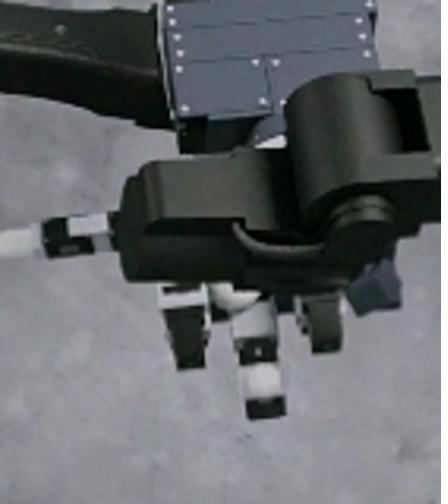

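Request:
move --arm2 '{"joints": {"hand_middle_pip": -0.518, "hand_middle_dip": 0.043, "hand_speed": -0.8}}' --arm3 '{"joints": {"joint2_rad": 2.2, "joint3_rad": 2.45, "joint4_rad": -1.6}, "min_time_s": 2}' --cameras '[]'

Request:
move --arm2 '{"joints": {"hand_middle_mcp": -0.1, "hand_speed": -0.85}}' --arm3 '{"joints": {"joint2_rad": 2.0, "joint3_rad": 2.1, "joint4_rad": -1.45}, "min_time_s": 2}' --cameras '["arm2_cam_wrist"]'

Request:
move --arm2 '{"joints": {"hand_middle_mcp": -0.16, "hand_middle_pip": -0.76}}' --cameras '["arm2_cam_wrist"]'

Scene clock: 1315.30 s.
Joint torques (N m): arm1=[2.02 -8.53 8.27 -0.42 1.25 0.03] | arm2=[0.5 -25.99 10.62 0.06 1.14 -0.23] | arm3=[1.32 -24.53 8.47 0.36 1.08 -0.02]
Heat: arm1: hottest joint2_rad 35 °C; arm2: hottest joint2_rad 43 °C; arm3: hottest joint3_rad 31 °C.
move: arm2 done; arm3 done
Joint velocities: within noise
arm1: as last shown
arm2.joint_positions: joint1_rad=-1.504 joint2_rad=+2.780 joint3_rad=+2.489 joint4_rad=-0.884 joint5_rad=+1.526 joint6_rad=+1.280 hand_index_mcp=-0.341 hand_index_abd=+0.001 hand_index_pip=-0.882 hand_index_dip=+0.408 hand_middle_mcp=+0.627 hand_middle_abd=+0.003 hand_middle_pip=-0.514 hand_middle_dip=+0.046 hand_ring_mcp=-0.338 hand_ring_abd=+0.001 hand_ring_pip=-0.882 hand_ring_dip=+0.409 hand_thumb_cmc=+0.722 hand_thumb_axl=+0.677 hand_thumb_mcp=+0.226 hand_thumb_ipl=+0.168 hand_current_limit=+0.400 hand_speed=-0.800
arm2.joint_status: all done
arm2.hand_state: goal,goal,goal,goal,goal,goal,goal,goal,goal,goal,goal,goal,goal,goal,goal,goal
arm2.index_mcp_current_ma: 4
arm2.index_abd_current_ma: 3
arm2.index_pip_current_ma: 0
arm2.index_dip_current_ma: 10
arm2.middle_mcp_current_ma: 36
arm2.middle_abd_current_ma: 11
arm2.middle_pip_current_ma: 16
arm2.middle_dip_current_ma: 10
arm2.ring_mcp_current_ma: 18
arm2.ring_abd_current_ma: 3
arm2.ring_pip_current_ma: 1
arm2.ring_dip_current_ma: 12
arm2.thumb_cmc_current_ma: 35
arm2.thumb_axl_current_ma: -4
arm2.thumb_mcp_current_ma: 0
arm2.thumb_ipl_current_ma: -2
arm2.hand_goal_index_mcp: -0.342
arm2.hand_goal_index_abd: 0.000
arm2.hand_goal_index_pip: -0.882
arm2.hand_goal_index_dip: 0.406
arm2.hand_goal_middle_mcp: 0.620
arm2.hand_goal_middle_abd: 0.000
arm2.hand_goal_middle_pip: -0.518
arm2.hand_goal_middle_dip: 0.044
arm2.hand_goal_ring_mcp: -0.342
arm2.hand_goal_ring_abd: 0.000
arm2.hand_goal_ring_pip: -0.882
arm2.hand_goal_ring_dip: 0.406
arm2.hand_goal_thumb_cmc: 0.714
arm2.hand_goal_thumb_axl: 0.678
arm2.hand_goal_thumb_mcp: 0.226
arm2.hand_goal_thumb_ipl: 0.168
arm2.hand: x=+0.7675 y=-0.1111 z=+0.9206 quat_wxyz=(+0.688, +0.721, +0.016, +0.078) (m; scene frame)
arm2.hand_target: x=+0.7724 y=-0.1205 z=+0.9795 quat_wxyz=(+0.687, +0.719, -0.021, +0.105) (m; scene frame)
arm2.hand_status: not commanded
arm3.joint_positions: joint1_rad=+1.646 joint2_rad=+2.215 joint3_rad=+2.452 joint4_rad=-1.592 joint5_rad=+1.558 joint6_rad=-1.806 hand_index_mcp=-0.151 hand_index_abd=-0.105 hand_index_pip=+0.060 hand_index_dip=+0.693 hand_middle_mcp=+0.973 hand_middle_abd=-0.001 hand_middle_pip=+0.575 hand_middle_dip=+0.696 hand_ring_mcp=+0.973 hand_ring_abd=-0.002 hand_ring_pip=+0.575 hand_ring_dip=+0.693 hand_thumb_cmc=-0.573 hand_thumb_axl=+0.677 hand_thumb_mcp=+0.283 hand_thumb_ipl=+0.168 hand_current_limit=+0.400 hand_speed=-0.600
arm3.joint_status: all done
arm3.hand_state: goal,goal,goal,goal,goal,goal,goal,goal,goal,goal,goal,goal,goal,goal,goal,goal
arm3.index_mcp_current_ma: 0
arm3.index_abd_current_ma: 0
arm3.index_pip_current_ma: -1
arm3.index_dip_current_ma: -1
arm3.middle_mcp_current_ma: -3
arm3.middle_abd_current_ma: 0
arm3.middle_pip_current_ma: 0
arm3.middle_dip_current_ma: 0
arm3.ring_mcp_current_ma: -4
arm3.ring_abd_current_ma: 0
arm3.ring_pip_current_ma: 0
arm3.ring_dip_current_ma: -1
arm3.thumb_cmc_current_ma: -1
arm3.thumb_axl_current_ma: 0
arm3.thumb_mcp_current_ma: 0
arm3.thumb_ipl_current_ma: 0
arm3.hand_goal_index_mcp: -0.150
arm3.hand_goal_index_abd: -0.106
arm3.hand_goal_index_pip: 0.062
arm3.hand_goal_index_dip: 0.696
arm3.hand_goal_middle_mcp: 0.980
arm3.hand_goal_middle_abd: 0.000
arm3.hand_goal_middle_pip: 0.576
arm3.hand_goal_middle_dip: 0.696
arm3.hand_goal_ring_mcp: 0.980
arm3.hand_goal_ring_abd: 0.000
arm3.hand_goal_ring_pip: 0.576
arm3.hand_goal_ring_dip: 0.696
arm3.hand_goal_thumb_cmc: -0.570
arm3.hand_goal_thumb_axl: 0.678
arm3.hand_goal_thumb_mcp: 0.282
arm3.hand_goal_thumb_ipl: 0.168
arm3.hand: x=+0.8550 y=-0.0076 z=+1.1482 quat_wxyz=(+0.701, -0.709, -0.062, +0.048) (m; scene frame)
arm3.hand_target: x=+0.8594 y=-0.0069 z=+1.1574 quat_wxyz=(+0.701, -0.709, -0.060, +0.050) (m; scene frame)
arm3.hand_status: not commanded
pictures: none
No camera images: "cameras" was empty.

Scene clock: 1317.73 s.
Joint torques (N m): arm1=[2.02 -8.59 8.25 -0.43 1.25 0.03] | arm2=[0.85 -26.4 10.55 0.03 1.08 -0.21] | arm3=[1.44 -22.48 8.55 0.96 1.09 -0.02]
Heat: arm1: hottest joint2_rad 35 °C; arm2: hottest joint2_rad 43 °C; arm3: hottest joint3_rad 31 °C.
move: arm2 off_target; arm3 done
Joint velocities: within noise
arm1: as last shown
arm2.joint_positions: joint1_rad=-1.504 joint2_rad=+2.780 joint3_rad=+2.489 joint4_rad=-0.884 joint5_rad=+1.526 joint6_rad=+1.280 hand_index_mcp=-0.341 hand_index_abd=+0.001 hand_index_pip=-0.882 hand_index_dip=+0.408 hand_middle_mcp=-0.076 hand_middle_abd=+0.003 hand_middle_pip=-0.517 hand_middle_dip=+0.046 hand_ring_mcp=-0.338 hand_ring_abd=+0.001 hand_ring_pip=-0.882 hand_ring_dip=+0.409 hand_thumb_cmc=+0.722 hand_thumb_axl=+0.677 hand_thumb_mcp=+0.226 hand_thumb_ipl=+0.168 hand_current_limit=+0.400 hand_speed=-0.850
arm2.joint_status: hand_middle_mcp off_target (ended at -0.076, target -0.100); the others done
arm2.hand_state: goal,goal,goal,goal,blocked,goal,goal,goal,goal,goal,goal,goal,goal,goal,goal,goal
arm2.index_mcp_current_ma: 4
arm2.index_abd_current_ma: 3
arm2.index_pip_current_ma: 0
arm2.index_dip_current_ma: 10
arm2.middle_mcp_current_ma: 120
arm2.middle_abd_current_ma: 11
arm2.middle_pip_current_ma: 5
arm2.middle_dip_current_ma: 10
arm2.ring_mcp_current_ma: 18
arm2.ring_abd_current_ma: 3
arm2.ring_pip_current_ma: 1
arm2.ring_dip_current_ma: 12
arm2.thumb_cmc_current_ma: 35
arm2.thumb_axl_current_ma: -4
arm2.thumb_mcp_current_ma: 0
arm2.thumb_ipl_current_ma: -2
arm2.hand_goal_index_mcp: -0.342
arm2.hand_goal_index_abd: 0.000
arm2.hand_goal_index_pip: -0.882
arm2.hand_goal_index_dip: 0.406
arm2.hand_goal_middle_mcp: -0.100
arm2.hand_goal_middle_abd: 0.000
arm2.hand_goal_middle_pip: -0.518
arm2.hand_goal_middle_dip: 0.044
arm2.hand_goal_ring_mcp: -0.342
arm2.hand_goal_ring_abd: 0.000
arm2.hand_goal_ring_pip: -0.882
arm2.hand_goal_ring_dip: 0.406
arm2.hand_goal_thumb_cmc: 0.714
arm2.hand_goal_thumb_axl: 0.678
arm2.hand_goal_thumb_mcp: 0.226
arm2.hand_goal_thumb_ipl: 0.168
arm2.hand: x=+0.7675 y=-0.1111 z=+0.9206 quat_wxyz=(+0.688, +0.721, +0.016, +0.078) (m; scene frame)
arm2.hand_target: x=+0.7724 y=-0.1205 z=+0.9795 quat_wxyz=(+0.687, +0.719, -0.021, +0.105) (m; scene frame)
arm2.hand_status: not commanded
arm3.joint_positions: joint1_rad=+1.646 joint2_rad=+2.022 joint3_rad=+2.103 joint4_rad=-1.461 joint5_rad=+1.558 joint6_rad=-1.806 hand_index_mcp=-0.151 hand_index_abd=-0.105 hand_index_pip=+0.060 hand_index_dip=+0.693 hand_middle_mcp=+0.973 hand_middle_abd=-0.001 hand_middle_pip=+0.575 hand_middle_dip=+0.696 hand_ring_mcp=+0.973 hand_ring_abd=-0.002 hand_ring_pip=+0.575 hand_ring_dip=+0.693 hand_thumb_cmc=-0.572 hand_thumb_axl=+0.677 hand_thumb_mcp=+0.283 hand_thumb_ipl=+0.168 hand_current_limit=+0.400 hand_speed=-0.600
arm3.joint_status: all done
arm3.hand_state: goal,goal,goal,goal,goal,goal,goal,goal,goal,goal,goal,goal,goal,goal,goal,goal
arm3.index_mcp_current_ma: 0
arm3.index_abd_current_ma: 0
arm3.index_pip_current_ma: -1
arm3.index_dip_current_ma: -1
arm3.middle_mcp_current_ma: -3
arm3.middle_abd_current_ma: 0
arm3.middle_pip_current_ma: 0
arm3.middle_dip_current_ma: 0
arm3.ring_mcp_current_ma: -4
arm3.ring_abd_current_ma: 0
arm3.ring_pip_current_ma: 0
arm3.ring_dip_current_ma: -1
arm3.thumb_cmc_current_ma: -1
arm3.thumb_axl_current_ma: 0
arm3.thumb_mcp_current_ma: 0
arm3.thumb_ipl_current_ma: 0
arm3.hand_goal_index_mcp: -0.150
arm3.hand_goal_index_abd: -0.106
arm3.hand_goal_index_pip: 0.062
arm3.hand_goal_index_dip: 0.696
arm3.hand_goal_middle_mcp: 0.980
arm3.hand_goal_middle_abd: 0.000
arm3.hand_goal_middle_pip: 0.576
arm3.hand_goal_middle_dip: 0.696
arm3.hand_goal_ring_mcp: 0.980
arm3.hand_goal_ring_abd: 0.000
arm3.hand_goal_ring_pip: 0.576
arm3.hand_goal_ring_dip: 0.696
arm3.hand_goal_thumb_cmc: -0.570
arm3.hand_goal_thumb_axl: 0.678
arm3.hand_goal_thumb_mcp: 0.282
arm3.hand_goal_thumb_ipl: 0.168
arm3.hand: x=+0.9047 y=+0.0000 z=+1.1379 quat_wxyz=(+0.702, -0.708, -0.070, +0.039) (m; scene frame)
arm3.hand_target: x=+0.9074 y=+0.0004 z=+1.1512 quat_wxyz=(+0.701, -0.709, -0.060, +0.050) (m; scene frame)
arm3.hand_status: not commanded
pictures: arm2_cam_wrist
camera_calibration:
arm2_cam_wrist: T_world_to_cam=[[-0.840412, -0.137349, 0.524254, 0.180791], [-0.459649, 0.69312, -0.555255, 0.890928], [-0.287107, -0.707616, -0.645639, 0.864633], [0, 0, 0, 1]] pos_world=[0.809695, 0.0191401, 0.958152]

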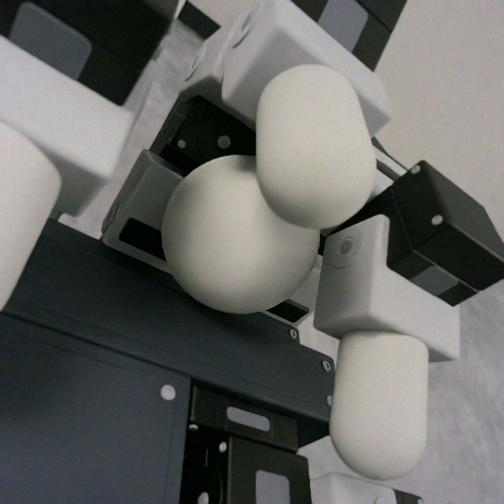

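Scene clock: 1318.57 s.
Joint torques (N m): arm1=[2.02 -8.59 8.27 -0.42 1.24 0.03] | arm2=[0.67 -26.34 10.63 0.1 1.09 -0.2] | arm3=[1.2 -22.36 8.54 1.1 1.08 -0.02]
Heat: arm1: hottest joint2_rad 35 °C; arm2: hottest joint2_rad 43 °C; arm3: hottest joint3_rad 31 °C.
move: arm2 off_target
Joint velocities: within noise
arm1, arm3: as last shown
arm2.joint_positions: joint1_rad=-1.504 joint2_rad=+2.780 joint3_rad=+2.489 joint4_rad=-0.884 joint5_rad=+1.526 joint6_rad=+1.280 hand_index_mcp=-0.341 hand_index_abd=+0.001 hand_index_pip=-0.882 hand_index_dip=+0.408 hand_middle_mcp=-0.090 hand_middle_abd=-0.007 hand_middle_pip=-0.684 hand_middle_dip=+0.053 hand_ring_mcp=-0.338 hand_ring_abd=+0.001 hand_ring_pip=-0.882 hand_ring_dip=+0.409 hand_thumb_cmc=+0.722 hand_thumb_axl=+0.677 hand_thumb_mcp=+0.226 hand_thumb_ipl=+0.168 hand_current_limit=+0.400 hand_speed=-0.850
arm2.joint_status: hand_middle_mcp off_target (ended at -0.090, target -0.160); hand_middle_pip off_target (ended at -0.684, target -0.760)
arm2.hand_state: goal,goal,goal,goal,blocked,goal,blocked,goal,goal,goal,goal,goal,goal,goal,goal,goal
arm2.index_mcp_current_ma: 4
arm2.index_abd_current_ma: 3
arm2.index_pip_current_ma: 0
arm2.index_dip_current_ma: 10
arm2.middle_mcp_current_ma: 356
arm2.middle_abd_current_ma: -27
arm2.middle_pip_current_ma: 367
arm2.middle_dip_current_ma: 41
arm2.ring_mcp_current_ma: 18
arm2.ring_abd_current_ma: 3
arm2.ring_pip_current_ma: 1
arm2.ring_dip_current_ma: 12
arm2.thumb_cmc_current_ma: 35
arm2.thumb_axl_current_ma: -4
arm2.thumb_mcp_current_ma: 0
arm2.thumb_ipl_current_ma: -2
arm2.hand_goal_index_mcp: -0.342
arm2.hand_goal_index_abd: 0.000
arm2.hand_goal_index_pip: -0.882
arm2.hand_goal_index_dip: 0.406
arm2.hand_goal_middle_mcp: -0.160
arm2.hand_goal_middle_abd: 0.000
arm2.hand_goal_middle_pip: -0.760
arm2.hand_goal_middle_dip: 0.044
arm2.hand_goal_ring_mcp: -0.342
arm2.hand_goal_ring_abd: 0.000
arm2.hand_goal_ring_pip: -0.882
arm2.hand_goal_ring_dip: 0.406
arm2.hand_goal_thumb_cmc: 0.714
arm2.hand_goal_thumb_axl: 0.678
arm2.hand_goal_thumb_mcp: 0.226
arm2.hand_goal_thumb_ipl: 0.168
arm2.hand: x=+0.7675 y=-0.1111 z=+0.9206 quat_wxyz=(+0.688, +0.721, +0.016, +0.078) (m; scene frame)
arm2.hand_target: x=+0.7724 y=-0.1205 z=+0.9795 quat_wxyz=(+0.687, +0.719, -0.021, +0.105) (m; scene frame)
arm2.hand_status: not commanded
arm3.hand: x=+0.9046 y=+0.0000 z=+1.1379 quat_wxyz=(+0.702, -0.708, -0.070, +0.039) (m; scene frame)
arm3.hand_target: x=+0.9073 y=+0.0004 z=+1.1512 quat_wxyz=(+0.701, -0.709, -0.060, +0.050) (m; scene frame)
pictures: arm2_cam_wrist
camera_calibration:
arm2_cam_wrist: T_world_to_cam=[[-0.840412, -0.137349, 0.524254, 0.180791], [-0.459649, 0.69312, -0.555255, 0.890928], [-0.287107, -0.707616, -0.645639, 0.864633], [0, 0, 0, 1]] pos_world=[0.809695, 0.0191401, 0.958152]

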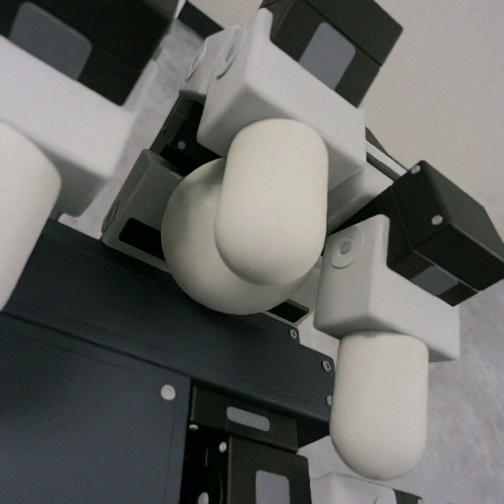

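Request:
move --arm3 '{"joints": {"joint2_rad": 1.5, "joint3_rad": 1.7, "joint4_rad": -1.5}, "min_time_s": 1.5}' --arm2 '{"joints": {"joint2_rad": 2.4, "joint3_rad": 2.1}, "min_time_s": 1.5}' --cameras '[]'

Request:
move --arm2 '{"joints": {"joint1_rad": -1.468, "joint2_rad": 2.304, "joint3_rad": 1.676, "joint4_rad": 0.62, "joint5_rad": 0.0, "joint6_rad": 0.0}, "min_time_s": 4}' --cameras '["arm2_cam_wrist", "cam_gap_2"]'

Scene clock: 1325.30 s.
Joint torques (N m): arm1=[2.08 -8.53 8.24 -0.44 1.24 0.03] | arm2=[0.73 -23.59 6.5 -0.03 1.1 -0.2] | arm3=[1.26 -12.51 8.62 0.46 1.06 0]
Heat: arm1: hottest joint2_rad 35 °C; arm2: hottest joint2_rad 43 °C; arm3: hottest joint3_rad 31 °C.
move: arm2 done; arm3 done
Joint velocities: within noise
arm1: as last shown
arm2.joint_positions: joint1_rad=-1.504 joint2_rad=+2.443 joint3_rad=+2.099 joint4_rad=-0.884 joint5_rad=+1.526 joint6_rad=+1.279 hand_index_mcp=-0.341 hand_index_abd=+0.001 hand_index_pip=-0.882 hand_index_dip=+0.408 hand_middle_mcp=-0.090 hand_middle_abd=-0.007 hand_middle_pip=-0.684 hand_middle_dip=+0.053 hand_ring_mcp=-0.338 hand_ring_abd=+0.001 hand_ring_pip=-0.882 hand_ring_dip=+0.409 hand_thumb_cmc=+0.722 hand_thumb_axl=+0.677 hand_thumb_mcp=+0.226 hand_thumb_ipl=+0.168 hand_current_limit=+0.400 hand_speed=-0.850
arm2.joint_status: all done
arm2.hand_state: goal,goal,goal,goal,blocked,goal,blocked,goal,goal,goal,goal,goal,goal,goal,goal,goal
arm2.index_mcp_current_ma: 4
arm2.index_abd_current_ma: 3
arm2.index_pip_current_ma: 0
arm2.index_dip_current_ma: 10
arm2.middle_mcp_current_ma: 356
arm2.middle_abd_current_ma: -27
arm2.middle_pip_current_ma: 367
arm2.middle_dip_current_ma: 41
arm2.ring_mcp_current_ma: 18
arm2.ring_abd_current_ma: 3
arm2.ring_pip_current_ma: 0
arm2.ring_dip_current_ma: 12
arm2.thumb_cmc_current_ma: 35
arm2.thumb_axl_current_ma: -4
arm2.thumb_mcp_current_ma: 0
arm2.thumb_ipl_current_ma: -2
arm2.hand_goal_index_mcp: -0.342
arm2.hand_goal_index_abd: 0.000
arm2.hand_goal_index_pip: -0.882
arm2.hand_goal_index_dip: 0.406
arm2.hand_goal_middle_mcp: -0.160
arm2.hand_goal_middle_abd: 0.000
arm2.hand_goal_middle_pip: -0.760
arm2.hand_goal_middle_dip: 0.044
arm2.hand_goal_ring_mcp: -0.342
arm2.hand_goal_ring_abd: 0.000
arm2.hand_goal_ring_pip: -0.882
arm2.hand_goal_ring_dip: 0.406
arm2.hand_goal_thumb_cmc: 0.714
arm2.hand_goal_thumb_axl: 0.678
arm2.hand_goal_thumb_mcp: 0.226
arm2.hand_goal_thumb_ipl: 0.168
arm2.hand: x=+0.7189 y=-0.1168 z=+1.0229 quat_wxyz=(+0.690, +0.721, +0.035, +0.058) (m; scene frame)
arm2.hand_target: x=+0.7150 y=-0.1264 z=+1.0542 quat_wxyz=(+0.691, +0.720, +0.019, +0.064) (m; scene frame)
arm2.hand_status: not commanded
arm3.joint_positions: joint1_rad=+1.646 joint2_rad=+1.504 joint3_rad=+1.701 joint4_rad=-1.492 joint5_rad=+1.558 joint6_rad=-1.806 hand_index_mcp=-0.151 hand_index_abd=-0.105 hand_index_pip=+0.060 hand_index_dip=+0.693 hand_middle_mcp=+0.973 hand_middle_abd=-0.001 hand_middle_pip=+0.575 hand_middle_dip=+0.696 hand_ring_mcp=+0.973 hand_ring_abd=-0.002 hand_ring_pip=+0.575 hand_ring_dip=+0.693 hand_thumb_cmc=-0.572 hand_thumb_axl=+0.677 hand_thumb_mcp=+0.283 hand_thumb_ipl=+0.168 hand_current_limit=+0.400 hand_speed=-0.600
arm3.joint_status: all done
arm3.hand_state: goal,goal,goal,goal,goal,goal,goal,goal,goal,goal,goal,goal,goal,goal,goal,goal
arm3.index_mcp_current_ma: 0
arm3.index_abd_current_ma: 0
arm3.index_pip_current_ma: -1
arm3.index_dip_current_ma: -1
arm3.middle_mcp_current_ma: -3
arm3.middle_abd_current_ma: 0
arm3.middle_pip_current_ma: 0
arm3.middle_dip_current_ma: 0
arm3.ring_mcp_current_ma: -4
arm3.ring_abd_current_ma: 0
arm3.ring_pip_current_ma: 0
arm3.ring_dip_current_ma: -1
arm3.thumb_cmc_current_ma: 0
arm3.thumb_axl_current_ma: 0
arm3.thumb_mcp_current_ma: 0
arm3.thumb_ipl_current_ma: 0
arm3.hand_goal_index_mcp: -0.150
arm3.hand_goal_index_abd: -0.106
arm3.hand_goal_index_pip: 0.062
arm3.hand_goal_index_dip: 0.696
arm3.hand_goal_middle_mcp: 0.980
arm3.hand_goal_middle_abd: 0.000
arm3.hand_goal_middle_pip: 0.576
arm3.hand_goal_middle_dip: 0.696
arm3.hand_goal_ring_mcp: 0.980
arm3.hand_goal_ring_abd: 0.000
arm3.hand_goal_ring_pip: 0.576
arm3.hand_goal_ring_dip: 0.696
arm3.hand_goal_thumb_cmc: -0.570
arm3.hand_goal_thumb_axl: 0.678
arm3.hand_goal_thumb_mcp: 0.282
arm3.hand_goal_thumb_ipl: 0.168
arm3.hand: x=+1.0790 y=+0.0267 z=+1.2563 quat_wxyz=(+0.699, -0.710, -0.040, +0.069) (m; scene frame)
arm3.hand_target: x=+1.0815 y=+0.0271 z=+1.2570 quat_wxyz=(+0.699, -0.710, -0.042, +0.067) (m; scene frame)
arm3.hand_status: not commanded
pictures: none
No camera images: "cameras" was empty.

Scene clock: 1330.00 s.
Joint torques (N m): arm1=[2.08 -8.59 8.25 -0.4 1.24 0.03] | arm2=[2.78 -23.77 6.45 2.77 -0.17 -0.21] | arm3=[1.32 -12.45 8.61 0.46 1.07 -0.01]
Heat: arm1: hottest joint2_rad 35 °C; arm2: hottest joint2_rad 42 °C; arm3: hottest joint2_rad 30 °C.
move: arm2 done
Joint velocities: within noise
arm1, arm3: as last shown
arm2.joint_positions: joint1_rad=-1.478 joint2_rad=+2.356 joint3_rad=+1.676 joint4_rad=+0.598 joint5_rad=+0.002 joint6_rad=+0.010 hand_index_mcp=-0.341 hand_index_abd=+0.001 hand_index_pip=-0.882 hand_index_dip=+0.408 hand_middle_mcp=-0.090 hand_middle_abd=-0.007 hand_middle_pip=-0.684 hand_middle_dip=+0.053 hand_ring_mcp=-0.338 hand_ring_abd=+0.001 hand_ring_pip=-0.882 hand_ring_dip=+0.409 hand_thumb_cmc=+0.722 hand_thumb_axl=+0.677 hand_thumb_mcp=+0.226 hand_thumb_ipl=+0.168 hand_current_limit=+0.400 hand_speed=-0.850
arm2.joint_status: all done
arm2.hand_state: goal,goal,goal,goal,blocked,goal,blocked,goal,goal,goal,goal,goal,goal,goal,goal,goal
arm2.index_mcp_current_ma: 6
arm2.index_abd_current_ma: 3
arm2.index_pip_current_ma: 0
arm2.index_dip_current_ma: 10
arm2.middle_mcp_current_ma: 356
arm2.middle_abd_current_ma: -27
arm2.middle_pip_current_ma: 367
arm2.middle_dip_current_ma: 41
arm2.ring_mcp_current_ma: 18
arm2.ring_abd_current_ma: 3
arm2.ring_pip_current_ma: 0
arm2.ring_dip_current_ma: 12
arm2.thumb_cmc_current_ma: 35
arm2.thumb_axl_current_ma: -4
arm2.thumb_mcp_current_ma: 0
arm2.thumb_ipl_current_ma: -2
arm2.hand_goal_index_mcp: -0.342
arm2.hand_goal_index_abd: 0.000
arm2.hand_goal_index_pip: -0.882
arm2.hand_goal_index_dip: 0.406
arm2.hand_goal_middle_mcp: -0.160
arm2.hand_goal_middle_abd: 0.000
arm2.hand_goal_middle_pip: -0.760
arm2.hand_goal_middle_dip: 0.044
arm2.hand_goal_ring_mcp: -0.342
arm2.hand_goal_ring_abd: 0.000
arm2.hand_goal_ring_pip: -0.882
arm2.hand_goal_ring_dip: 0.406
arm2.hand_goal_thumb_cmc: 0.714
arm2.hand_goal_thumb_axl: 0.678
arm2.hand_goal_thumb_mcp: 0.226
arm2.hand_goal_thumb_ipl: 0.168
arm2.hand: x=+0.8697 y=+0.0782 z=+0.9948 quat_wxyz=(+0.438, +0.488, +0.557, +0.509) (m; scene frame)
arm2.hand_target: x=+0.8642 y=+0.0880 z=+1.0456 quat_wxyz=(+0.455, +0.465, +0.543, +0.531) (m; scene frame)
arm2.hand_status: not commanded
pictures: arm2_cam_wrist, cam_gap_2
camera_calibration:
arm2_cam_wrist: T_world_to_cam=[[0.172292, -0.789439, 0.589153, -0.640579], [-0.710362, -0.513926, -0.4809, 1.08634], [0.682423, -0.335657, -0.649333, 0.207105], [0, 0, 0, 1]] pos_world=[0.740729, 0.122118, 1.0343]

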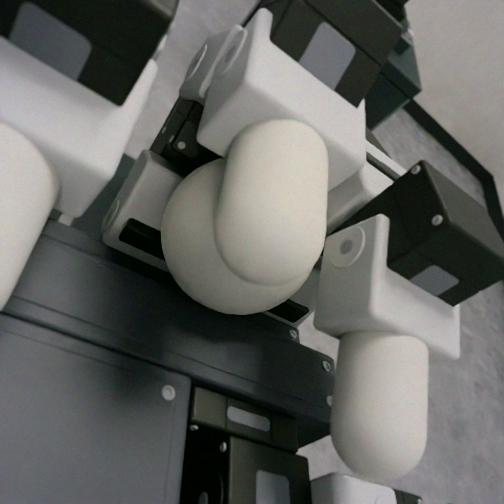

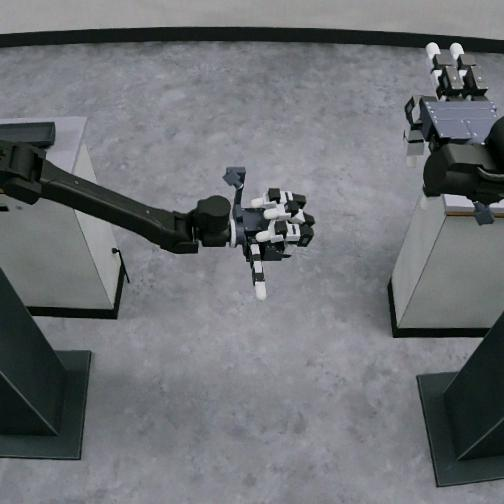

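Request:
move --cameras '["arm2_cam_wrist","cam_gap_2"]'

Scene clock: 1366.57 s.
Joint torques (N m): arm1=[1.96 -8.59 8.27 -0.42 1.25 0.02] | arm2=[2.96 -23.88 6.48 2.84 -0.17 -0.18] | arm3=[1.32 -12.51 8.62 0.44 1.06 0]
Heat: arm1: hottest joint2_rad 34 °C; arm2: hottest joint2_rad 38 °C; arm3: hottest joint3_rad 30 °C.
Joint velocities: within noise
arm1.joint_positions: joint1_rad=-0.013 joint2_rad=+1.165 joint3_rad=+0.999 joint4_rad=-1.409 joint5_rad=+1.510 joint6_rad=-1.541 hand_index_mcp=+0.042 hand_index_abd=-0.103 hand_index_pip=-0.416 hand_index_dip=+0.699 hand_middle_mcp=+0.745 hand_middle_abd=+0.000 hand_middle_pip=+0.576 hand_middle_dip=+0.696 hand_ring_mcp=+0.747 hand_ring_abd=+0.000 hand_ring_pip=+0.576 hand_ring_dip=+0.696 hand_thumb_cmc=-0.572 hand_thumb_axl=+0.677 hand_thumb_mcp=+0.202 hand_thumb_ipl=+0.170 hand_current_limit=+0.400 hand_speed=-0.400
arm1.joint_status: not commanded
arm1.hand_state: goal,goal,goal,goal,goal,goal,goal,goal,goal,goal,goal,goal,goal,goal,goal,goal
arm1.index_mcp_current_ma: -3
arm1.index_abd_current_ma: 0
arm1.index_pip_current_ma: 1
arm1.index_dip_current_ma: 1
arm1.middle_mcp_current_ma: -4
arm1.middle_abd_current_ma: 0
arm1.middle_pip_current_ma: 0
arm1.middle_dip_current_ma: 0
arm1.ring_mcp_current_ma: -3
arm1.ring_abd_current_ma: 0
arm1.ring_pip_current_ma: 0
arm1.ring_dip_current_ma: 0
arm1.thumb_cmc_current_ma: 0
arm1.thumb_axl_current_ma: 0
arm1.thumb_mcp_current_ma: 0
arm1.thumb_ipl_current_ma: 1
arm1.hand_goal_index_mcp: 0.050
arm1.hand_goal_index_abd: -0.106
arm1.hand_goal_index_pip: -0.420
arm1.hand_goal_index_dip: 0.696
arm1.hand_goal_middle_mcp: 0.754
arm1.hand_goal_middle_abd: 0.000
arm1.hand_goal_middle_pip: 0.576
arm1.hand_goal_middle_dip: 0.696
arm1.hand_goal_ring_mcp: 0.754
arm1.hand_goal_ring_abd: 0.000
arm1.hand_goal_ring_pip: 0.576
arm1.hand_goal_ring_dip: 0.696
arm1.hand_goal_thumb_cmc: -0.570
arm1.hand_goal_thumb_axl: 0.678
arm1.hand_goal_thumb_mcp: 0.200
arm1.hand_goal_thumb_ipl: 0.168
arm1.hand: x=-1.4384 y=+0.4468 z=+1.1081 quat_wxyz=(+0.506, -0.526, +0.500, -0.466) (m; scene frame)
arm1.hand_target: x=-1.4427 y=+0.4459 z=+1.1132 quat_wxyz=(+0.513, -0.525, +0.501, -0.459) (m; scene frame)
arm1.hand_status: not commanded
arm2.joint_positions: joint1_rad=-1.478 joint2_rad=+2.356 joint3_rad=+1.676 joint4_rad=+0.598 joint5_rad=+0.002 joint6_rad=+0.009 hand_index_mcp=-0.341 hand_index_abd=+0.001 hand_index_pip=-0.882 hand_index_dip=+0.408 hand_middle_mcp=-0.090 hand_middle_abd=-0.007 hand_middle_pip=-0.684 hand_middle_dip=+0.053 hand_ring_mcp=-0.338 hand_ring_abd=+0.001 hand_ring_pip=-0.882 hand_ring_dip=+0.409 hand_thumb_cmc=+0.722 hand_thumb_axl=+0.677 hand_thumb_mcp=+0.226 hand_thumb_ipl=+0.168 hand_current_limit=+0.400 hand_speed=-0.850
arm2.joint_status: all done
arm2.hand_state: goal,goal,goal,goal,blocked,goal,blocked,goal,goal,goal,goal,goal,goal,goal,goal,goal
arm2.index_mcp_current_ma: 6
arm2.index_abd_current_ma: 3
arm2.index_pip_current_ma: 0
arm2.index_dip_current_ma: 10
arm2.middle_mcp_current_ma: 356
arm2.middle_abd_current_ma: -27
arm2.middle_pip_current_ma: 367
arm2.middle_dip_current_ma: 41
arm2.ring_mcp_current_ma: 18
arm2.ring_abd_current_ma: 3
arm2.ring_pip_current_ma: 0
arm2.ring_dip_current_ma: 12
arm2.thumb_cmc_current_ma: 35
arm2.thumb_axl_current_ma: -4
arm2.thumb_mcp_current_ma: 0
arm2.thumb_ipl_current_ma: -2
arm2.hand_goal_index_mcp: -0.342
arm2.hand_goal_index_abd: 0.000
arm2.hand_goal_index_pip: -0.882
arm2.hand_goal_index_dip: 0.406
arm2.hand_goal_middle_mcp: -0.160
arm2.hand_goal_middle_abd: 0.000
arm2.hand_goal_middle_pip: -0.760
arm2.hand_goal_middle_dip: 0.044
arm2.hand_goal_ring_mcp: -0.342
arm2.hand_goal_ring_abd: 0.000
arm2.hand_goal_ring_pip: -0.882
arm2.hand_goal_ring_dip: 0.406
arm2.hand_goal_thumb_cmc: 0.714
arm2.hand_goal_thumb_axl: 0.678
arm2.hand_goal_thumb_mcp: 0.226
arm2.hand_goal_thumb_ipl: 0.168
arm2.hand: x=+0.8697 y=+0.0782 z=+0.9948 quat_wxyz=(+0.438, +0.488, +0.557, +0.509) (m; scene frame)
arm2.hand_target: x=+0.8642 y=+0.0880 z=+1.0456 quat_wxyz=(+0.455, +0.465, +0.543, +0.531) (m; scene frame)
arm2.hand_status: not commanded
arm3.joint_positions: joint1_rad=+1.646 joint2_rad=+1.504 joint3_rad=+1.701 joint4_rad=-1.492 joint5_rad=+1.558 joint6_rad=-1.806 hand_index_mcp=-0.151 hand_index_abd=-0.105 hand_index_pip=+0.060 hand_index_dip=+0.693 hand_middle_mcp=+0.973 hand_middle_abd=-0.001 hand_middle_pip=+0.575 hand_middle_dip=+0.696 hand_ring_mcp=+0.973 hand_ring_abd=-0.002 hand_ring_pip=+0.575 hand_ring_dip=+0.693 hand_thumb_cmc=-0.572 hand_thumb_axl=+0.677 hand_thumb_mcp=+0.283 hand_thumb_ipl=+0.168 hand_current_limit=+0.400 hand_speed=-0.600
arm3.joint_status: not commanded
arm3.hand_state: goal,goal,goal,goal,goal,goal,goal,goal,goal,goal,goal,goal,goal,goal,goal,goal
arm3.index_mcp_current_ma: 0
arm3.index_abd_current_ma: 0
arm3.index_pip_current_ma: -1
arm3.index_dip_current_ma: -1
arm3.middle_mcp_current_ma: -3
arm3.middle_abd_current_ma: 0
arm3.middle_pip_current_ma: 0
arm3.middle_dip_current_ma: 0
arm3.ring_mcp_current_ma: -4
arm3.ring_abd_current_ma: 0
arm3.ring_pip_current_ma: 0
arm3.ring_dip_current_ma: -1
arm3.thumb_cmc_current_ma: 0
arm3.thumb_axl_current_ma: 0
arm3.thumb_mcp_current_ma: 0
arm3.thumb_ipl_current_ma: 0
arm3.hand_goal_index_mcp: -0.150
arm3.hand_goal_index_abd: -0.106
arm3.hand_goal_index_pip: 0.062
arm3.hand_goal_index_dip: 0.696
arm3.hand_goal_middle_mcp: 0.980
arm3.hand_goal_middle_abd: 0.000
arm3.hand_goal_middle_pip: 0.576
arm3.hand_goal_middle_dip: 0.696
arm3.hand_goal_ring_mcp: 0.980
arm3.hand_goal_ring_abd: 0.000
arm3.hand_goal_ring_pip: 0.576
arm3.hand_goal_ring_dip: 0.696
arm3.hand_goal_thumb_cmc: -0.570
arm3.hand_goal_thumb_axl: 0.678
arm3.hand_goal_thumb_mcp: 0.282
arm3.hand_goal_thumb_ipl: 0.168
arm3.hand: x=+1.0790 y=+0.0267 z=+1.2563 quat_wxyz=(+0.699, -0.710, -0.040, +0.069) (m; scene frame)
arm3.hand_target: x=+1.0815 y=+0.0271 z=+1.2570 quat_wxyz=(+0.699, -0.710, -0.042, +0.067) (m; scene frame)
arm3.hand_status: not commanded
pictures: arm2_cam_wrist, cam_gap_2
camera_calibration:
arm2_cam_wrist: T_world_to_cam=[[0.172205, -0.789208, 0.589488, -0.640888], [-0.710365, -0.514079, -0.480734, 1.08619], [0.682442, -0.335967, -0.649153, 0.206942], [0, 0, 0, 1]] pos_world=[0.740729, 0.122119, 1.0343]

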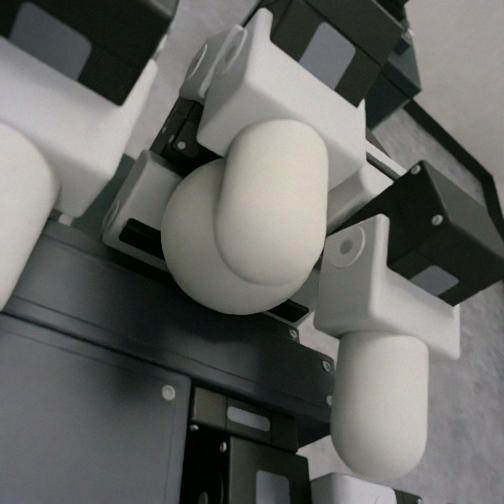

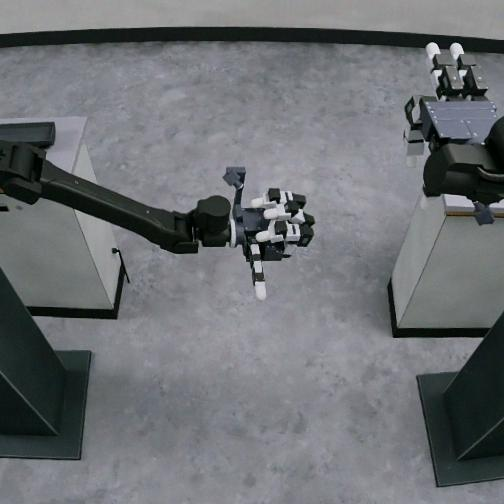

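Request:
move --arm2 '{"joints": {"joint4_rad": 0.82, "joint6_rad": 0.12}, "min_time_s": 2}' --cameras '["arm2_cam_wrist"]'

Scene clock: 1390.57 s.
Joint torques (N m): arm1=[1.9 -8.53 8.25 -0.42 1.24 0.02] | arm2=[3.08 -23.65 6.35 2.63 -0.16 -0.07] | arm3=[1.26 -12.4 8.62 0.46 1.06 -0.01]
Heat: arm1: hottest joint2_rad 34 °C; arm2: hottest joint2_rad 37 °C; arm3: hottest joint3_rad 30 °C.
move: arm2 done
Joint velocities: within noise
arm1, arm3: as last shown
arm2.joint_positions: joint1_rad=-1.478 joint2_rad=+2.356 joint3_rad=+1.676 joint4_rad=+0.799 joint5_rad=+0.002 joint6_rad=+0.112 hand_index_mcp=-0.341 hand_index_abd=+0.001 hand_index_pip=-0.882 hand_index_dip=+0.408 hand_middle_mcp=-0.090 hand_middle_abd=-0.007 hand_middle_pip=-0.684 hand_middle_dip=+0.053 hand_ring_mcp=-0.340 hand_ring_abd=+0.001 hand_ring_pip=-0.882 hand_ring_dip=+0.409 hand_thumb_cmc=+0.722 hand_thumb_axl=+0.677 hand_thumb_mcp=+0.226 hand_thumb_ipl=+0.168 hand_current_limit=+0.400 hand_speed=-0.850
arm2.joint_status: all done
arm2.hand_state: goal,goal,goal,goal,blocked,goal,blocked,goal,goal,goal,goal,goal,goal,goal,goal,goal
arm2.index_mcp_current_ma: 6
arm2.index_abd_current_ma: 3
arm2.index_pip_current_ma: 0
arm2.index_dip_current_ma: 10
arm2.middle_mcp_current_ma: 356
arm2.middle_abd_current_ma: -27
arm2.middle_pip_current_ma: 367
arm2.middle_dip_current_ma: 41
arm2.ring_mcp_current_ma: 11
arm2.ring_abd_current_ma: 3
arm2.ring_pip_current_ma: 0
arm2.ring_dip_current_ma: 12
arm2.thumb_cmc_current_ma: 35
arm2.thumb_axl_current_ma: -4
arm2.thumb_mcp_current_ma: 0
arm2.thumb_ipl_current_ma: -2
arm2.hand_goal_index_mcp: -0.342
arm2.hand_goal_index_abd: 0.000
arm2.hand_goal_index_pip: -0.882
arm2.hand_goal_index_dip: 0.406
arm2.hand_goal_middle_mcp: -0.160
arm2.hand_goal_middle_abd: 0.000
arm2.hand_goal_middle_pip: -0.760
arm2.hand_goal_middle_dip: 0.044
arm2.hand_goal_ring_mcp: -0.342
arm2.hand_goal_ring_abd: 0.000
arm2.hand_goal_ring_pip: -0.882
arm2.hand_goal_ring_dip: 0.406
arm2.hand_goal_thumb_cmc: 0.714
arm2.hand_goal_thumb_axl: 0.678
arm2.hand_goal_thumb_mcp: 0.226
arm2.hand_goal_thumb_ipl: 0.168
arm2.hand: x=+0.8543 y=+0.0674 z=+1.0416 quat_wxyz=(+0.455, +0.466, +0.480, +0.588) (m; scene frame)
arm2.hand_target: x=+0.8458 y=+0.0751 z=+1.0904 quat_wxyz=(+0.463, +0.446, +0.461, +0.611) (m; scene frame)
arm2.hand_status: not commanded
pictures: arm2_cam_wrist
camera_calibration:
arm2_cam_wrist: T_world_to_cam=[[0.0717904, -0.860873, 0.50373, -0.494323], [-0.60396, -0.439439, -0.664925, 1.18806], [0.793775, -0.256498, -0.551481, 0.0420538], [0, 0, 0, 1]] pos_world=[0.719645, 0.107316, 1.06217]

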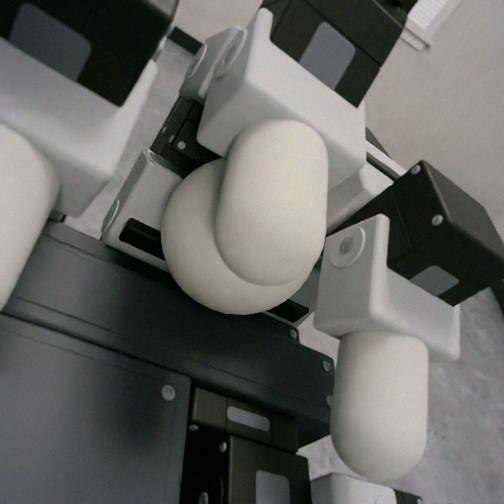

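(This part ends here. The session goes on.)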